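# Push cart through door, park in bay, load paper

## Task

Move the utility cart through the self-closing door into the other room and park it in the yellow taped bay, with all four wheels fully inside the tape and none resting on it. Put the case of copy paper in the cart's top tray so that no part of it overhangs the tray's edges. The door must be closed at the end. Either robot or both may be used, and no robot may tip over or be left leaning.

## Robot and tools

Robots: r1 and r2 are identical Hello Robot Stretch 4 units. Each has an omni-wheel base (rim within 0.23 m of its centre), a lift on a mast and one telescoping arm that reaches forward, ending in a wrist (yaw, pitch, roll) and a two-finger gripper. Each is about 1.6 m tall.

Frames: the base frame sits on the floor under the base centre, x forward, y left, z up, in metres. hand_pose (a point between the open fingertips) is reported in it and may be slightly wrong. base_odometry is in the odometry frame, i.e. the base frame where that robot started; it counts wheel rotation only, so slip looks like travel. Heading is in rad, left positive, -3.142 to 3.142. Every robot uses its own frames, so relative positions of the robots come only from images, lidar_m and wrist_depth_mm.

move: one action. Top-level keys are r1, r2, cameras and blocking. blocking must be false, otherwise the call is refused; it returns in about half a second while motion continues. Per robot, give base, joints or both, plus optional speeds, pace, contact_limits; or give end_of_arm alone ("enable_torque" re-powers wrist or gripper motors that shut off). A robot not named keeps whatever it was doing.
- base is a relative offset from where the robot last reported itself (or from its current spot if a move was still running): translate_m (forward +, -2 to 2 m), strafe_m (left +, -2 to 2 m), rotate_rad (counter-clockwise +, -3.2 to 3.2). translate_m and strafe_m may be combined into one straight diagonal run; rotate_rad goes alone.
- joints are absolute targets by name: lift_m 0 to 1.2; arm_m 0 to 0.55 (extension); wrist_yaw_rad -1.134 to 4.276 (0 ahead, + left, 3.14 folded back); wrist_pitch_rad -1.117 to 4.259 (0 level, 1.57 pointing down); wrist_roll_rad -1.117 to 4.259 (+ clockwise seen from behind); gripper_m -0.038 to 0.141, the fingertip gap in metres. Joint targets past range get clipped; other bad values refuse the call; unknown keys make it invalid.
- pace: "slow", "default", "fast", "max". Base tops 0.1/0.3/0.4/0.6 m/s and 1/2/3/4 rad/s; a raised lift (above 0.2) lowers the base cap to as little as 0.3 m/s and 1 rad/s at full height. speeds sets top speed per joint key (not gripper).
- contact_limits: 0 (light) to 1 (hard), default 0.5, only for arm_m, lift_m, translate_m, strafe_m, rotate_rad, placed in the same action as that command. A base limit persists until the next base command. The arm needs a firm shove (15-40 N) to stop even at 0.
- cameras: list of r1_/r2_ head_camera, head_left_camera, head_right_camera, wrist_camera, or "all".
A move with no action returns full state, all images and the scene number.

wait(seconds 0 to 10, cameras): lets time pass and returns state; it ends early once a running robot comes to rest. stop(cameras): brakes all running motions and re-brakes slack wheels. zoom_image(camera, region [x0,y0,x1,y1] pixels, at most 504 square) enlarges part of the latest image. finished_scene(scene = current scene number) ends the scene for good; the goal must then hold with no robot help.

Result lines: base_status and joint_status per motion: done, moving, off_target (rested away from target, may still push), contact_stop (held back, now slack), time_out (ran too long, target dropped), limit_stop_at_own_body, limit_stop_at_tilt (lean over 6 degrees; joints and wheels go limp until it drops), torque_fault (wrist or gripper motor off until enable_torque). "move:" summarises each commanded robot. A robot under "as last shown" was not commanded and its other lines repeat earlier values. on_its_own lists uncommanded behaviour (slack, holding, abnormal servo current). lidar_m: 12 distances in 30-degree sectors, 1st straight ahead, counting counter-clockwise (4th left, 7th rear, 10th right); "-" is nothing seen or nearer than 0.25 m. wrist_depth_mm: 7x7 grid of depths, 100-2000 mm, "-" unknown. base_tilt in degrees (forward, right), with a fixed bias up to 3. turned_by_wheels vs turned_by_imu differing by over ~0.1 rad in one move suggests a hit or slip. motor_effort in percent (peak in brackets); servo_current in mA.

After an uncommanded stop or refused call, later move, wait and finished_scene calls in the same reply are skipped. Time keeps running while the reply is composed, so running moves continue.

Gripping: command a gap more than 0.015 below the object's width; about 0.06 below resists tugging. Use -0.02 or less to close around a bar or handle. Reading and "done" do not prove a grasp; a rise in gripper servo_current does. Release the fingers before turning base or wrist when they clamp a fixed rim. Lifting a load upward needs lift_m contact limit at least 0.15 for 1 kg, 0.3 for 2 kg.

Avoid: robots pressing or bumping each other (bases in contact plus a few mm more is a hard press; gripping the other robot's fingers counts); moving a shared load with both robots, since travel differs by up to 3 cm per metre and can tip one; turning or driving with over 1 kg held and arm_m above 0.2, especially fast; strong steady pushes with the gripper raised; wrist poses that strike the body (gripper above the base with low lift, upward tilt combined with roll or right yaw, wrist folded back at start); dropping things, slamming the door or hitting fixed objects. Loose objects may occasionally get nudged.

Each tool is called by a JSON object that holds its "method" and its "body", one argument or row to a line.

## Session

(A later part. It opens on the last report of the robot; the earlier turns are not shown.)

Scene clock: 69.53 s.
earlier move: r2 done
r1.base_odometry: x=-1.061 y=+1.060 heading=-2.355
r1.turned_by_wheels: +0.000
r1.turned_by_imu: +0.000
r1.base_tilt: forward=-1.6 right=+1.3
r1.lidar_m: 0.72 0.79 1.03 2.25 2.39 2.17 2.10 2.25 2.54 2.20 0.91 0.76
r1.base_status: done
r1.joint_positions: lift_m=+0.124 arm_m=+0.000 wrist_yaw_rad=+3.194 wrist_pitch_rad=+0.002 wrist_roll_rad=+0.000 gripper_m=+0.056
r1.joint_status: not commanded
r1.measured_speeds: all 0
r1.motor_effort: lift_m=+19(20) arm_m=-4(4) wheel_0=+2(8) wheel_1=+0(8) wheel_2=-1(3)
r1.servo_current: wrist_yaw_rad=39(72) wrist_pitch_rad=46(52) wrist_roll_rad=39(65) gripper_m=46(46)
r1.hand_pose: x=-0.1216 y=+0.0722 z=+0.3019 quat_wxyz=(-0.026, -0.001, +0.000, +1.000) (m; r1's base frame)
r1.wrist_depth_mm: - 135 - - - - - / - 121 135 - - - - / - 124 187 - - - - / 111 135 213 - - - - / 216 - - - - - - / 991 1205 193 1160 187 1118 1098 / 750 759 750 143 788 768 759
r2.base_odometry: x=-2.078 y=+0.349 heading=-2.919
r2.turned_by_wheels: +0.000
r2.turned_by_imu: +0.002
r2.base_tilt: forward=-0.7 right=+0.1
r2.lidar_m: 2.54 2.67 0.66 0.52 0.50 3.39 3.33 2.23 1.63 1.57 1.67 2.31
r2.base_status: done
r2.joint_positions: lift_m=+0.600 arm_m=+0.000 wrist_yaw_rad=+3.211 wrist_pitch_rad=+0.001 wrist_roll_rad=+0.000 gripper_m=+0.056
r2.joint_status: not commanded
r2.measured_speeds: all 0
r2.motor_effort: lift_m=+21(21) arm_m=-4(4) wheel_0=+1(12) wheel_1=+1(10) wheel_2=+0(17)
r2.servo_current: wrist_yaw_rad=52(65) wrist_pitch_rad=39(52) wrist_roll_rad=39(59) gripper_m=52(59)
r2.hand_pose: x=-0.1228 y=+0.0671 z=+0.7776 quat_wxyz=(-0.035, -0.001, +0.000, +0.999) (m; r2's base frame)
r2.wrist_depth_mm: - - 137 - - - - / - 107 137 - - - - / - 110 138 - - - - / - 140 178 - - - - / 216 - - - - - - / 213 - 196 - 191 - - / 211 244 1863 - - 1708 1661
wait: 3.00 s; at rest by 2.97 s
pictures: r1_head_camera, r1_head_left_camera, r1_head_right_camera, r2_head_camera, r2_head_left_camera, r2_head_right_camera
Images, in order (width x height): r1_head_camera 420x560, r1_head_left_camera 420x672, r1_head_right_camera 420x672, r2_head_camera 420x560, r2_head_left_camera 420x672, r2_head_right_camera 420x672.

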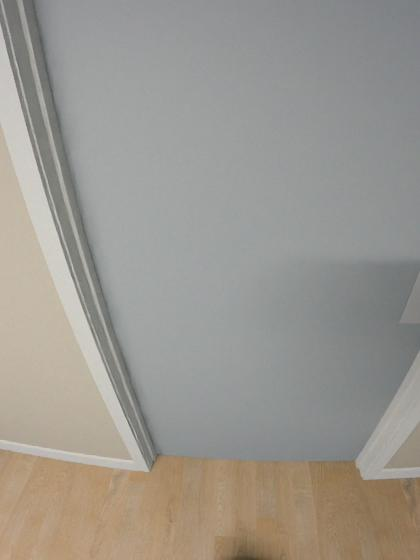

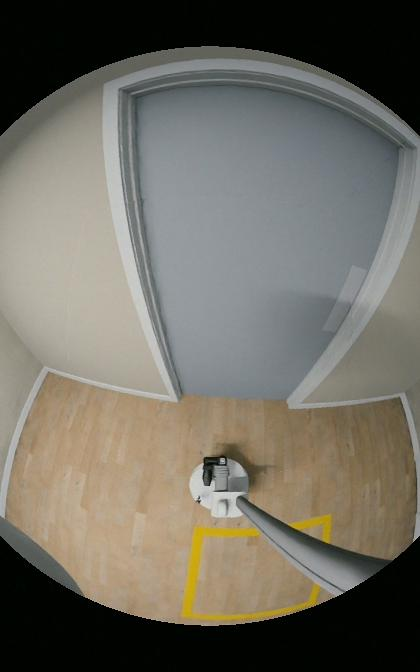

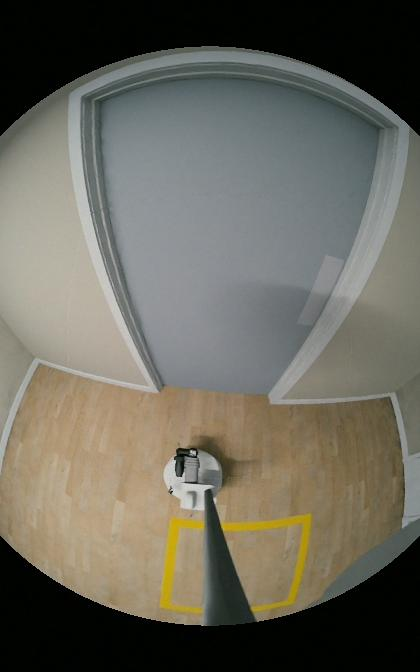

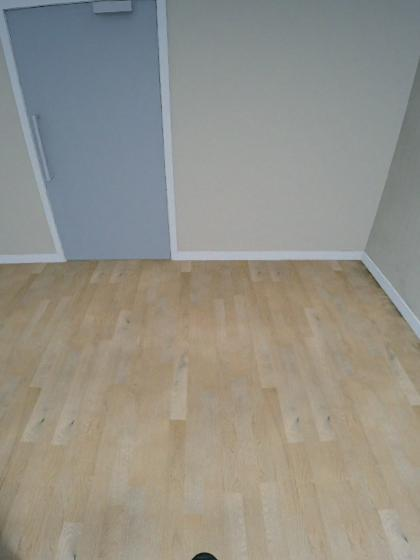

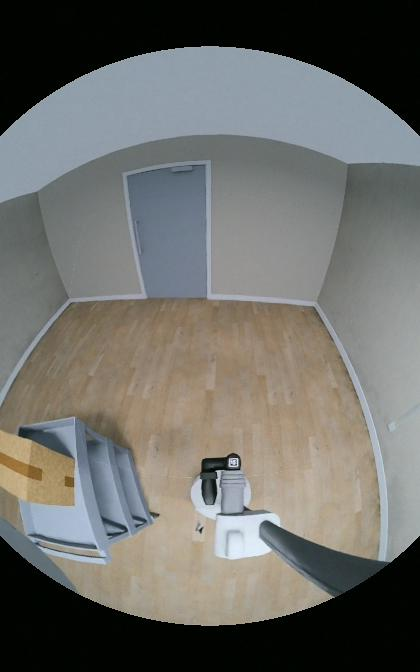

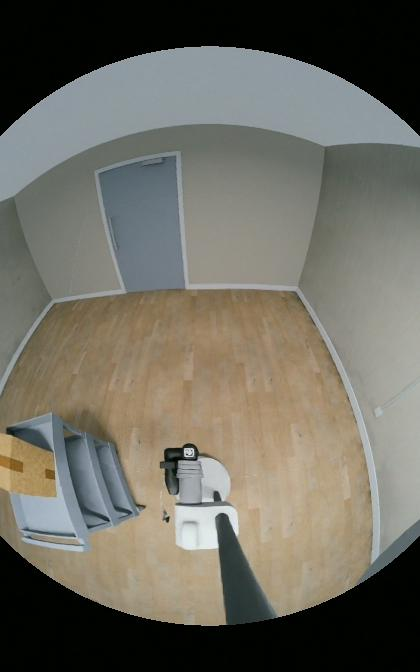

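{"method": "move", "body": {
  "blocking": false,
  "r1": {"base":{"strafe_m":-0.2}},
  "r2": {"base":{"translate_m":0.6},"joints":{"lift_m":1.1},"pace":"fast"}
}}

{"method": "wait", "body": {
  "seconds": 1.2
}}

{"method": "move", "body": {
  "blocking": false,
  "r1": {"base":{"translate_m":1.1},"pace":"slow","contact_limits":{"translate_m":0.8}}
}}

{"method": "wait", "body": {
  "seconds": 1.5
}}

{"method": "move", "body": {
  "blocking": false,
  "r2": {"base":{"rotate_rad":3.14}}
}}

{"method": "wait", "body": {
  "seconds": 4
}}

{"method": "move", "body": {
  "blocking": false,
  "r2": {"joints":{"wrist_yaw_rad":0.0}}
}}

{"method": "wait", "body": {
  "seconds": 3,
  "cameras": ["all"]
}}

Scene clock: 85.80 s.
move: r1 moving; r2 moving
r1.base_odometry: x=-1.087 y=+1.086 heading=-2.355
r1.turned_by_wheels: +0.000
r1.turned_by_imu: +0.000
r1.base_tilt: forward=-1.6 right=+1.2
r1.lidar_m: 0.73 0.79 1.01 2.28 2.42 2.16 2.11 2.28 2.50 2.17 0.87 0.76
r1.base_status: strafe_m moving
r1.joint_positions: lift_m=+0.124 arm_m=+0.000 wrist_yaw_rad=+3.194 wrist_pitch_rad=+0.002 wrist_roll_rad=+0.000 gripper_m=+0.056
r1.joint_status: not commanded
r1.measured_speeds: translate_m=-0.001 strafe_m=-0.139 rotate_rad=+0.004 lift_m=+0.000 arm_m=+0.000 wrist_yaw_rad=+0.000 wrist_pitch_rad=+0.000 wrist_roll_rad=+0.000
r1.motor_effort: lift_m=+19(20) arm_m=-3(4) wheel_0=+11(11) wheel_1=-9(9) wheel_2=+0(2)
r1.servo_current: wrist_yaw_rad=46(65) wrist_pitch_rad=46(46) wrist_roll_rad=59(65) gripper_m=39(46)
r1.hand_pose: x=-0.1216 y=+0.0722 z=+0.3019 quat_wxyz=(-0.026, -0.001, +0.000, +1.000) (m; r1's base frame)
r1.wrist_depth_mm: - 135 - - - - - / - 124 146 - - - - / - 121 191 - - - - / 111 136 208 - - - - / 216 - - - - - - / 1008 1182 194 1182 187 1118 1098 / 750 750 759 153 741 759 759
r2.base_odometry: x=-2.127 y=+0.338 heading=-2.919
r2.turned_by_wheels: +0.000
r2.turned_by_imu: +0.001
r2.base_tilt: forward=-0.7 right=+0.1
r2.lidar_m: 2.47 2.63 0.70 0.56 0.52 3.46 3.36 2.23 1.65 1.56 1.64 2.27
r2.base_status: translate_m moving
r2.joint_positions: lift_m=+0.663 arm_m=+0.000 wrist_yaw_rad=+3.211 wrist_pitch_rad=+0.001 wrist_roll_rad=+0.000 gripper_m=+0.056
r2.joint_status: lift_m moving
r2.measured_speeds: translate_m=+0.192 strafe_m=+0.000 rotate_rad=-0.009 lift_m=+0.244 arm_m=+0.000 wrist_yaw_rad=+0.000 wrist_pitch_rad=+0.000 wrist_roll_rad=+0.000
r2.motor_effort: lift_m=+24(27) arm_m=-4(4) wheel_0=+7(12) wheel_1=+9(10) wheel_2=-15(15)
r2.servo_current: wrist_yaw_rad=46(52) wrist_pitch_rad=46(46) wrist_roll_rad=52(59) gripper_m=52(52)
r2.hand_pose: x=-0.1228 y=+0.0671 z=+0.8410 quat_wxyz=(-0.035, -0.001, +0.000, +0.999) (m; r2's base frame)
r2.wrist_depth_mm: - - 136 - - - - / - - 137 - - - - / - 111 138 291 - - - / - 139 172 - - - - / 213 - - - - - - / 211 - 196 - 191 - - / 206 240 1921 - - 1808 1863
pictures: none

Scene clock: 87.00 s.
earlier move: r1 moving; r2 moving
r1.base_odometry: x=-1.203 y=+1.201 heading=-2.355
r1.turned_by_wheels: +0.000
r1.turned_by_imu: -0.001
r1.base_tilt: forward=-1.6 right=+1.2
r1.lidar_m: 0.73 0.77 1.01 2.46 2.58 2.18 2.10 2.26 2.31 2.18 0.90 0.74
r1.base_status: strafe_m moving
r1.joint_positions: lift_m=+0.124 arm_m=+0.000 wrist_yaw_rad=+3.194 wrist_pitch_rad=+0.002 wrist_roll_rad=+0.000 gripper_m=+0.056
r1.joint_status: not commanded
r1.measured_speeds: all 0
r1.motor_effort: lift_m=+20(20) arm_m=-4(4) wheel_0=+1(11) wheel_1=+1(10) wheel_2=-1(2)
r1.servo_current: wrist_yaw_rad=33(65) wrist_pitch_rad=39(46) wrist_roll_rad=39(65) gripper_m=39(46)
r1.hand_pose: x=-0.1216 y=+0.0722 z=+0.3019 quat_wxyz=(-0.026, -0.001, +0.000, +1.000) (m; r1's base frame)
r1.wrist_depth_mm: - 135 - - - - - / - 121 135 - - - - / - 123 187 - - - - / 111 136 213 - - - - / 216 - - - - - - / 1008 1229 193 1182 187 1138 1098 / 759 750 741 788 788 759 750
r2.base_odometry: x=-2.540 y=+0.245 heading=-2.919
r2.turned_by_wheels: +0.000
r2.turned_by_imu: +0.001
r2.base_tilt: forward=-0.7 right=+0.1
r2.lidar_m: 2.05 2.16 3.02 3.16 0.70 0.77 3.84 2.19 1.65 1.55 1.65 2.15
r2.base_status: translate_m moving
r2.joint_positions: lift_m=+1.070 arm_m=+0.000 wrist_yaw_rad=+3.211 wrist_pitch_rad=+0.001 wrist_roll_rad=+0.000 gripper_m=+0.056
r2.joint_status: lift_m moving
r2.measured_speeds: translate_m=+0.323 strafe_m=+0.000 rotate_rad=-0.007 lift_m=+0.181 arm_m=+0.000 wrist_yaw_rad=+0.000 wrist_pitch_rad=+0.000 wrist_roll_rad=+0.000
r2.motor_effort: lift_m=+23(27) arm_m=-4(4) wheel_0=+3(13) wheel_1=+2(10) wheel_2=-4(16)
r2.servo_current: wrist_yaw_rad=39(52) wrist_pitch_rad=33(46) wrist_roll_rad=46(59) gripper_m=52(52)
r2.hand_pose: x=-0.1228 y=+0.0671 z=+1.2476 quat_wxyz=(-0.035, -0.001, +0.000, +0.999) (m; r2's base frame)
r2.wrist_depth_mm: - - 137 - - - - / - 107 137 - - - - / - 110 138 - - - - / - 140 178 - - - - / 216 - - - - - - / 213 - 196 - 190 - - / 212 244 - - - - -
wait: 1.20 s; no rest
pictures: none

Scene clock: 87.50 s.
earlier move: r1 done; r2 moving
move: r1 moving
r1.base_odometry: x=-1.212 y=+1.192 heading=-2.355
r1.turned_by_wheels: +0.000
r1.turned_by_imu: +0.000
r1.base_tilt: forward=-1.6 right=+1.3
r1.lidar_m: 0.73 0.77 1.00 2.45 2.61 2.19 2.14 2.26 2.31 2.12 0.89 0.74
r1.base_status: translate_m moving
r1.joint_positions: lift_m=+0.124 arm_m=+0.000 wrist_yaw_rad=+3.194 wrist_pitch_rad=+0.002 wrist_roll_rad=+0.000 gripper_m=+0.056
r1.joint_status: not commanded
r1.measured_speeds: translate_m=+0.048 strafe_m=+0.000 rotate_rad=+0.000 lift_m=+0.000 arm_m=+0.000 wrist_yaw_rad=+0.000 wrist_pitch_rad=+0.000 wrist_roll_rad=+0.000
r1.motor_effort: lift_m=+19(20) arm_m=-4(4) wheel_0=+6(6) wheel_1=+4(5) wheel_2=-4(7)
r1.servo_current: wrist_yaw_rad=59(59) wrist_pitch_rad=39(52) wrist_roll_rad=46(59) gripper_m=33(46)
r1.contact_limits: translate_m 0.8
r1.hand_pose: x=-0.1216 y=+0.0722 z=+0.3019 quat_wxyz=(-0.026, -0.001, +0.000, +1.000) (m; r1's base frame)
r1.wrist_depth_mm: - 135 - - - - - / - 121 135 - - - - / - 123 187 - - - - / 111 135 213 - - - - / 216 - - - - - - / 1025 1205 194 1205 187 1160 1098 / 750 759 759 788 778 768 750
r2.base_odometry: x=-2.646 y=+0.220 heading=-2.919
r2.turned_by_wheels: +0.000
r2.turned_by_imu: +0.000
r2.base_tilt: forward=-0.7 right=+0.1
r2.lidar_m: 1.96 2.06 2.87 3.15 0.75 0.81 3.97 2.24 1.63 1.58 1.67 2.01
r2.base_status: translate_m moving
r2.joint_positions: lift_m=+1.100 arm_m=+0.000 wrist_yaw_rad=+3.211 wrist_pitch_rad=+0.001 wrist_roll_rad=+0.000 gripper_m=+0.056
r2.joint_status: lift_m moving
r2.measured_speeds: translate_m=+0.125 strafe_m=+0.000 rotate_rad=+0.003 lift_m=+0.000 arm_m=+0.000 wrist_yaw_rad=+0.000 wrist_pitch_rad=+0.000 wrist_roll_rad=+0.000
r2.motor_effort: lift_m=+20(23) arm_m=-4(4) wheel_0=+2(5) wheel_1=+3(4) wheel_2=-3(4)
r2.servo_current: wrist_yaw_rad=39(52) wrist_pitch_rad=39(46) wrist_roll_rad=46(59) gripper_m=46(52)
r2.hand_pose: x=-0.1228 y=+0.0671 z=+1.2776 quat_wxyz=(-0.035, -0.001, +0.000, +0.999) (m; r2's base frame)
r2.wrist_depth_mm: - - 137 - - - - / - 107 137 - - - - / - 110 138 - - - - / - 140 178 - - - - / 216 - - - - - - / 213 - 196 - 190 - - / 211 244 - - - - -
pictures: none

Scene clock: 88.10 s.
earlier move: r1 moving; r2 done
r1.base_odometry: x=-1.245 y=+1.159 heading=-2.355
r1.turned_by_wheels: +0.000
r1.turned_by_imu: +0.000
r1.base_tilt: forward=-1.6 right=+1.3
r1.lidar_m: 0.67 0.70 0.92 2.44 2.60 2.24 2.17 2.35 2.32 1.97 0.81 0.69
r1.base_status: translate_m moving
r1.joint_positions: lift_m=+0.124 arm_m=+0.000 wrist_yaw_rad=+3.194 wrist_pitch_rad=+0.002 wrist_roll_rad=+0.000 gripper_m=+0.056
r1.joint_status: not commanded
r1.measured_speeds: translate_m=+0.101 strafe_m=-0.001 rotate_rad=-0.001 lift_m=+0.000 arm_m=+0.000 wrist_yaw_rad=+0.000 wrist_pitch_rad=+0.000 wrist_roll_rad=+0.000
r1.motor_effort: lift_m=+20(20) arm_m=-4(4) wheel_0=+4(6) wheel_1=+4(6) wheel_2=-6(7)
r1.servo_current: wrist_yaw_rad=59(59) wrist_pitch_rad=46(52) wrist_roll_rad=39(65) gripper_m=46(46)
r1.contact_limits: translate_m 0.8
r1.hand_pose: x=-0.1216 y=+0.0722 z=+0.3019 quat_wxyz=(-0.026, -0.001, +0.000, +1.000) (m; r1's base frame)
r1.wrist_depth_mm: - 135 - - - - - / - 121 135 - - - - / - 124 187 - - - - / 111 135 213 - - - - / 216 - - - - - - / 1025 1205 193 1182 187 1138 1098 / 750 750 759 778 778 759 759
r2.base_odometry: x=-2.663 y=+0.216 heading=-2.919
r2.turned_by_wheels: +0.000
r2.turned_by_imu: +0.000
r2.base_tilt: forward=-0.6 right=+0.0
r2.lidar_m: 1.92 2.01 2.87 3.16 0.78 0.83 3.98 2.24 1.67 1.59 1.67 2.02
r2.base_status: done
r2.joint_positions: lift_m=+1.100 arm_m=+0.000 wrist_yaw_rad=+3.211 wrist_pitch_rad=+0.001 wrist_roll_rad=+0.000 gripper_m=+0.056
r2.joint_status: all done
r2.measured_speeds: all 0
r2.motor_effort: lift_m=+21(23) arm_m=-4(4) wheel_0=+1(6) wheel_1=+1(4) wheel_2=+1(4)
r2.servo_current: wrist_yaw_rad=39(52) wrist_pitch_rad=33(46) wrist_roll_rad=46(59) gripper_m=52(52)
r2.hand_pose: x=-0.1228 y=+0.0671 z=+1.2776 quat_wxyz=(-0.035, -0.001, +0.000, +0.999) (m; r2's base frame)
r2.wrist_depth_mm: - - 137 - - - - / - 107 137 - - - - / - 113 138 - - - - / - 140 178 - - - - / 216 - - - - - - / 213 - 196 - 190 - - / 211 243 - - - - -
wait: 0.60 of 1.5 s (r2 has come to rest)
pictures: none

Scene clock: 88.60 s.
earlier move: r1 moving
move: r2 moving
r1.base_odometry: x=-1.281 y=+1.123 heading=-2.355
r1.turned_by_wheels: +0.000
r1.turned_by_imu: +0.000
r1.base_tilt: forward=-1.6 right=+1.3
r1.lidar_m: 0.60 0.67 0.83 2.45 2.59 2.30 2.22 2.38 2.31 1.84 0.77 0.65
r1.base_status: translate_m moving
r1.joint_positions: lift_m=+0.124 arm_m=+0.000 wrist_yaw_rad=+3.194 wrist_pitch_rad=+0.002 wrist_roll_rad=+0.000 gripper_m=+0.056
r1.joint_status: not commanded
r1.measured_speeds: translate_m=+0.100 strafe_m=+0.000 rotate_rad=-0.005 lift_m=+0.000 arm_m=+0.000 wrist_yaw_rad=+0.000 wrist_pitch_rad=+0.000 wrist_roll_rad=+0.000
r1.motor_effort: lift_m=+20(20) arm_m=-4(4) wheel_0=+5(8) wheel_1=+4(5) wheel_2=-5(5)
r1.servo_current: wrist_yaw_rad=65(72) wrist_pitch_rad=52(52) wrist_roll_rad=39(59) gripper_m=33(52)
r1.contact_limits: translate_m 0.8
r1.hand_pose: x=-0.1216 y=+0.0722 z=+0.3019 quat_wxyz=(-0.026, -0.001, +0.000, +1.000) (m; r1's base frame)
r1.wrist_depth_mm: - 135 - - - - - / - 121 135 - - - - / - 124 187 - - - - / 111 135 212 - - - - / 216 - - - - - - / 1008 1229 194 1182 187 1138 1078 / 750 750 750 788 732 750 759
r2.base_odometry: x=-2.663 y=+0.216 heading=-2.755
r2.turned_by_wheels: +0.163
r2.turned_by_imu: +0.159
r2.base_tilt: forward=-0.7 right=+0.0
r2.lidar_m: 1.91 2.17 3.17 3.16 0.78 0.91 3.75 1.95 1.58 1.59 1.78 1.97
r2.base_status: rotate_rad moving
r2.joint_positions: lift_m=+1.100 arm_m=+0.000 wrist_yaw_rad=+3.211 wrist_pitch_rad=+0.001 wrist_roll_rad=+0.000 gripper_m=+0.056
r2.joint_status: not commanded
r2.measured_speeds: translate_m=+0.003 strafe_m=-0.001 rotate_rad=+0.633 lift_m=+0.000 arm_m=+0.000 wrist_yaw_rad=+0.000 wrist_pitch_rad=+0.000 wrist_roll_rad=+0.000
r2.motor_effort: lift_m=+21(21) arm_m=-4(4) wheel_0=-10(10) wheel_1=-9(9) wheel_2=-9(11)
r2.servo_current: wrist_yaw_rad=39(59) wrist_pitch_rad=46(52) wrist_roll_rad=46(59) gripper_m=52(52)
r2.hand_pose: x=-0.1228 y=+0.0671 z=+1.2776 quat_wxyz=(-0.035, -0.001, +0.000, +0.999) (m; r2's base frame)
r2.wrist_depth_mm: - - 137 - - - - / - 107 137 - - - - / - 113 138 - - - - / - 140 179 - - - - / 216 - - - - - - / 213 - 195 - 190 - - / 212 245 - - - - -
pictures: none

Scene clock: 91.80 s.
earlier move: r1 moving; r2 done
r1.base_odometry: x=-1.507 y=+0.897 heading=-2.355
r1.turned_by_wheels: +0.000
r1.turned_by_imu: +0.000
r1.base_tilt: forward=-1.6 right=+1.3
r1.lidar_m: 0.29 0.31 0.49 1.25 2.59 2.63 2.55 2.75 2.36 0.79 0.43 0.30
r1.base_status: translate_m moving
r1.joint_positions: lift_m=+0.124 arm_m=+0.000 wrist_yaw_rad=+3.194 wrist_pitch_rad=+0.002 wrist_roll_rad=+0.000 gripper_m=+0.056
r1.joint_status: not commanded
r1.measured_speeds: translate_m=+0.102 strafe_m=+0.001 rotate_rad=+0.000 lift_m=+0.000 arm_m=+0.000 wrist_yaw_rad=+0.000 wrist_pitch_rad=+0.000 wrist_roll_rad=+0.000
r1.motor_effort: lift_m=+20(20) arm_m=-4(4) wheel_0=+5(8) wheel_1=+2(7) wheel_2=-4(6)
r1.servo_current: wrist_yaw_rad=59(72) wrist_pitch_rad=39(52) wrist_roll_rad=52(65) gripper_m=33(52)
r1.contact_limits: translate_m 0.8
r1.hand_pose: x=-0.1216 y=+0.0722 z=+0.3019 quat_wxyz=(-0.026, -0.001, +0.000, +1.000) (m; r1's base frame)
r1.wrist_depth_mm: - 135 - - - - - / - 121 135 - - - - / - 123 187 - - - - / 111 136 213 - - - - / 216 - - - - - - / 226 1205 193 1182 188 1160 1118 / 750 750 741 798 788 750 759
r2.base_odometry: x=-2.663 y=+0.216 heading=+0.220
r2.turned_by_wheels: +2.976
r2.turned_by_imu: +2.896
r2.base_tilt: forward=-0.7 right=+0.1
r2.lidar_m: 3.86 2.30 1.67 1.60 1.64 2.05 1.91 2.02 2.72 3.15 0.76 0.82
r2.base_status: done
r2.joint_positions: lift_m=+1.100 arm_m=+0.000 wrist_yaw_rad=+3.211 wrist_pitch_rad=+0.001 wrist_roll_rad=+0.000 gripper_m=+0.056
r2.joint_status: not commanded
r2.measured_speeds: all 0
r2.motor_effort: lift_m=+20(21) arm_m=-4(4) wheel_0=-5(10) wheel_1=-4(9) wheel_2=-7(11)
r2.servo_current: wrist_yaw_rad=65(65) wrist_pitch_rad=39(52) wrist_roll_rad=52(59) gripper_m=52(59)
r2.hand_pose: x=-0.1228 y=+0.0671 z=+1.2777 quat_wxyz=(-0.035, -0.001, +0.000, +0.999) (m; r2's base frame)
r2.wrist_depth_mm: - - 137 - - - - / - 107 137 - - - - / - 113 138 - - - - / - 140 179 - - - - / 216 - - - - - - / 212 - 196 - 191 - - / 211 244 - - - - -
wait: 3.20 of 4 s (r2 has come to rest)
pictures: none

Scene clock: 92.30 s.
earlier move: r1 moving
move: r2 moving
r1.base_odometry: x=-1.542 y=+0.861 heading=-2.355
r1.turned_by_wheels: +0.000
r1.turned_by_imu: +0.000
r1.base_tilt: forward=-1.6 right=+1.3
r1.lidar_m: 0.25 0.27 0.42 1.00 2.59 2.69 2.59 2.78 2.36 0.63 0.34 0.26
r1.base_status: translate_m moving
r1.joint_positions: lift_m=+0.124 arm_m=+0.000 wrist_yaw_rad=+3.194 wrist_pitch_rad=+0.002 wrist_roll_rad=+0.000 gripper_m=+0.056
r1.joint_status: not commanded
r1.measured_speeds: translate_m=+0.101 strafe_m=+0.000 rotate_rad=+0.000 lift_m=+0.000 arm_m=+0.000 wrist_yaw_rad=+0.000 wrist_pitch_rad=+0.000 wrist_roll_rad=+0.000
r1.motor_effort: lift_m=+19(20) arm_m=-4(4) wheel_0=+4(6) wheel_1=+3(5) wheel_2=-6(6)
r1.servo_current: wrist_yaw_rad=59(65) wrist_pitch_rad=39(52) wrist_roll_rad=65(78) gripper_m=46(46)
r1.contact_limits: translate_m 0.8
r1.hand_pose: x=-0.1216 y=+0.0722 z=+0.3019 quat_wxyz=(-0.026, -0.001, +0.000, +1.000) (m; r1's base frame)
r1.wrist_depth_mm: - 135 - - - - - / - 121 135 - - - - / - 123 187 - - - - / 110 135 213 - - - - / 216 - - - - - - / 225 1336 194 1182 188 1160 1098 / 750 750 750 809 788 759 750
r2.base_odometry: x=-2.663 y=+0.216 heading=+0.220
r2.turned_by_wheels: +0.000
r2.turned_by_imu: +0.000
r2.base_tilt: forward=-0.7 right=+0.1
r2.lidar_m: 3.84 2.29 1.67 1.59 1.66 2.02 1.94 2.03 2.76 3.14 0.76 0.82
r2.base_status: not commanded
r2.joint_positions: lift_m=+1.100 arm_m=+0.000 wrist_yaw_rad=+2.650 wrist_pitch_rad=+0.001 wrist_roll_rad=+0.000 gripper_m=+0.056
r2.joint_status: wrist_yaw_rad moving
r2.measured_speeds: translate_m=+0.000 strafe_m=+0.000 rotate_rad=+0.000 lift_m=+0.000 arm_m=+0.000 wrist_yaw_rad=-1.736 wrist_pitch_rad=+0.000 wrist_roll_rad=+0.000
r2.motor_effort: lift_m=+20(20) arm_m=-4(5) wheel_0=-4(4) wheel_1=-4(4) wheel_2=-7(7)
r2.servo_current: wrist_yaw_rad=104(150) wrist_pitch_rad=39(46) wrist_roll_rad=39(52) gripper_m=52(52)
r2.hand_pose: x=-0.0419 y=+0.2133 z=+1.2777 quat_wxyz=(+0.244, -0.001, +0.000, +0.970) (m; r2's base frame)
r2.wrist_depth_mm: - - - - - - - / - - - - - - - / 218 - - - - - - / - - - - - - - / - - - - - - - / - - 196 - 191 - - / - - - - - - -
pictures: none

Scene clock: 94.23 s.
earlier move: r1 moving; r2 done
r1.base_odometry: x=-1.678 y=+0.725 heading=-2.354
r1.turned_by_wheels: +0.001
r1.turned_by_imu: +0.002
r1.base_tilt: forward=-1.6 right=+1.3
r1.lidar_m: 0.25 0.25 0.25 0.52 2.57 2.86 2.80 2.94 2.39 0.40 0.36 0.25
r1.base_status: translate_m moving
r1.joint_positions: lift_m=+0.124 arm_m=+0.000 wrist_yaw_rad=+3.194 wrist_pitch_rad=+0.002 wrist_roll_rad=+0.000 gripper_m=+0.056
r1.joint_status: not commanded
r1.measured_speeds: translate_m=+0.100 strafe_m=-0.001 rotate_rad=+0.001 lift_m=+0.000 arm_m=+0.000 wrist_yaw_rad=+0.000 wrist_pitch_rad=+0.000 wrist_roll_rad=+0.000
r1.motor_effort: lift_m=+19(20) arm_m=-4(4) wheel_0=+15(24) wheel_1=+12(17) wheel_2=-19(24)
r1.servo_current: wrist_yaw_rad=46(65) wrist_pitch_rad=33(52) wrist_roll_rad=59(78) gripper_m=39(46)
r1.contact_limits: translate_m 0.8
r1.hand_pose: x=-0.1216 y=+0.0722 z=+0.3019 quat_wxyz=(-0.026, -0.001, +0.000, +1.000) (m; r1's base frame)
r1.wrist_depth_mm: - 134 - - - - - / - 120 134 - - - - / - 124 158 - - - - / 108 135 206 - - - - / 212 - - - - - - / 1008 1205 195 1308 187 1160 1118 / 229 750 750 798 778 759 759
r2.base_odometry: x=-2.663 y=+0.216 heading=+0.220
r2.turned_by_wheels: +0.000
r2.turned_by_imu: +0.000
r2.base_tilt: forward=-0.7 right=+0.0
r2.lidar_m: 3.85 2.26 1.64 1.57 1.66 2.03 1.95 1.96 2.78 3.14 0.78 0.82
r2.base_status: not commanded
r2.joint_positions: lift_m=+1.100 arm_m=+0.000 wrist_yaw_rad=+0.003 wrist_pitch_rad=+0.001 wrist_roll_rad=+0.000 gripper_m=+0.056
r2.joint_status: all done
r2.measured_speeds: all 0
r2.motor_effort: lift_m=+20(20) arm_m=-4(5) wheel_0=-4(5) wheel_1=-4(4) wheel_2=-6(7)
r2.servo_current: wrist_yaw_rad=39(150) wrist_pitch_rad=39(46) wrist_roll_rad=46(65) gripper_m=46(52)
r2.hand_pose: x=+0.4596 y=-0.0866 z=+1.2777 quat_wxyz=(+1.000, +0.000, +0.001, +0.001) (m; r2's base frame)
r2.wrist_depth_mm: - - - - - - - / - - - - - - - / - - - - - - - / - - - - - - - / - - - - - - - / - - 196 - 190 - - / - - - - - - -
wait: 1.93 of 3 s (r2 has come to rest)
pictures: r1_head_camera, r1_head_left_camera, r1_head_right_camera, r1_wrist_camera, r2_head_camera, r2_head_left_camera, r2_head_right_camera, r2_wrist_camera
Images, in order (width x height): r1_head_camera 420x560, r1_head_left_camera 420x672, r1_head_right_camera 420x672, r1_wrist_camera 616x392, r2_head_camera 420x560, r2_head_left_camera 420x672, r2_head_right_camera 420x672, r2_wrist_camera 616x392.

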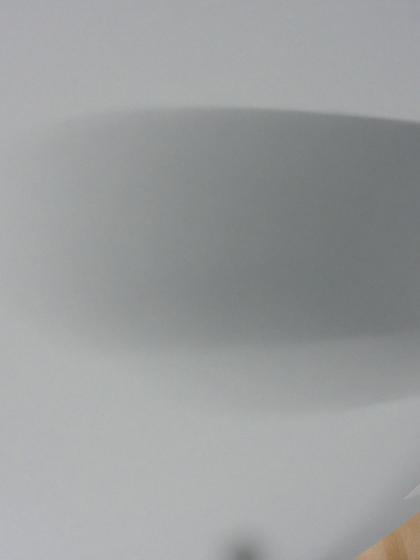

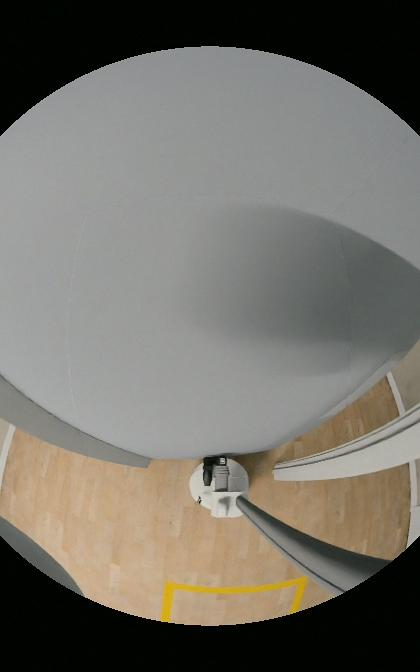

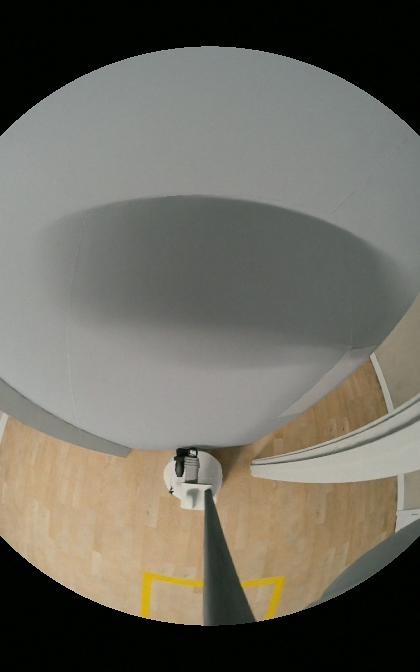

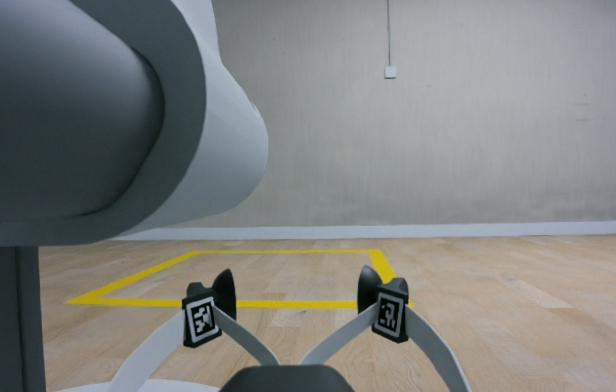

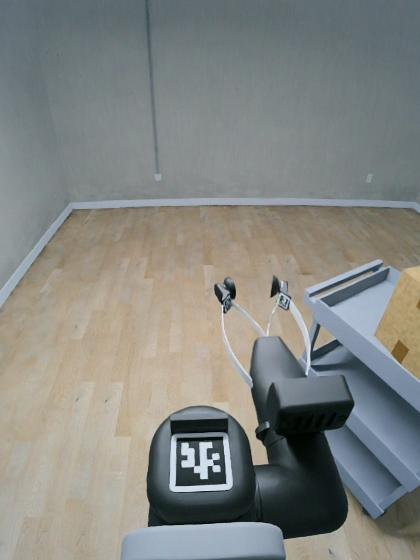

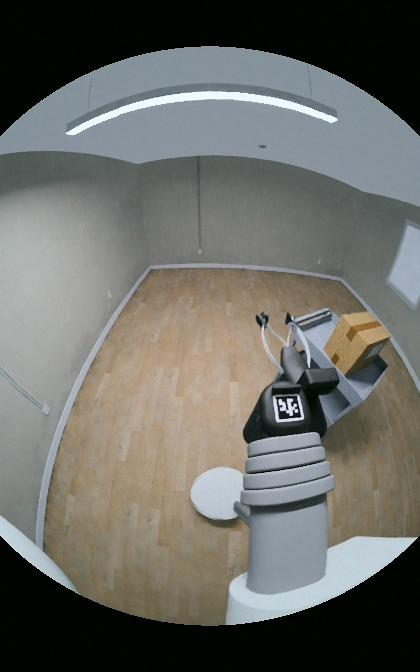

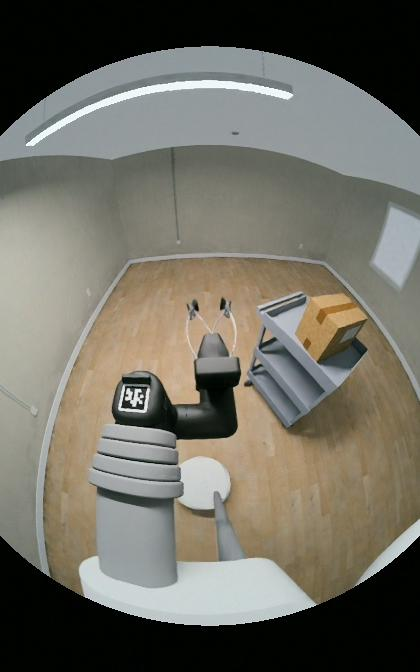

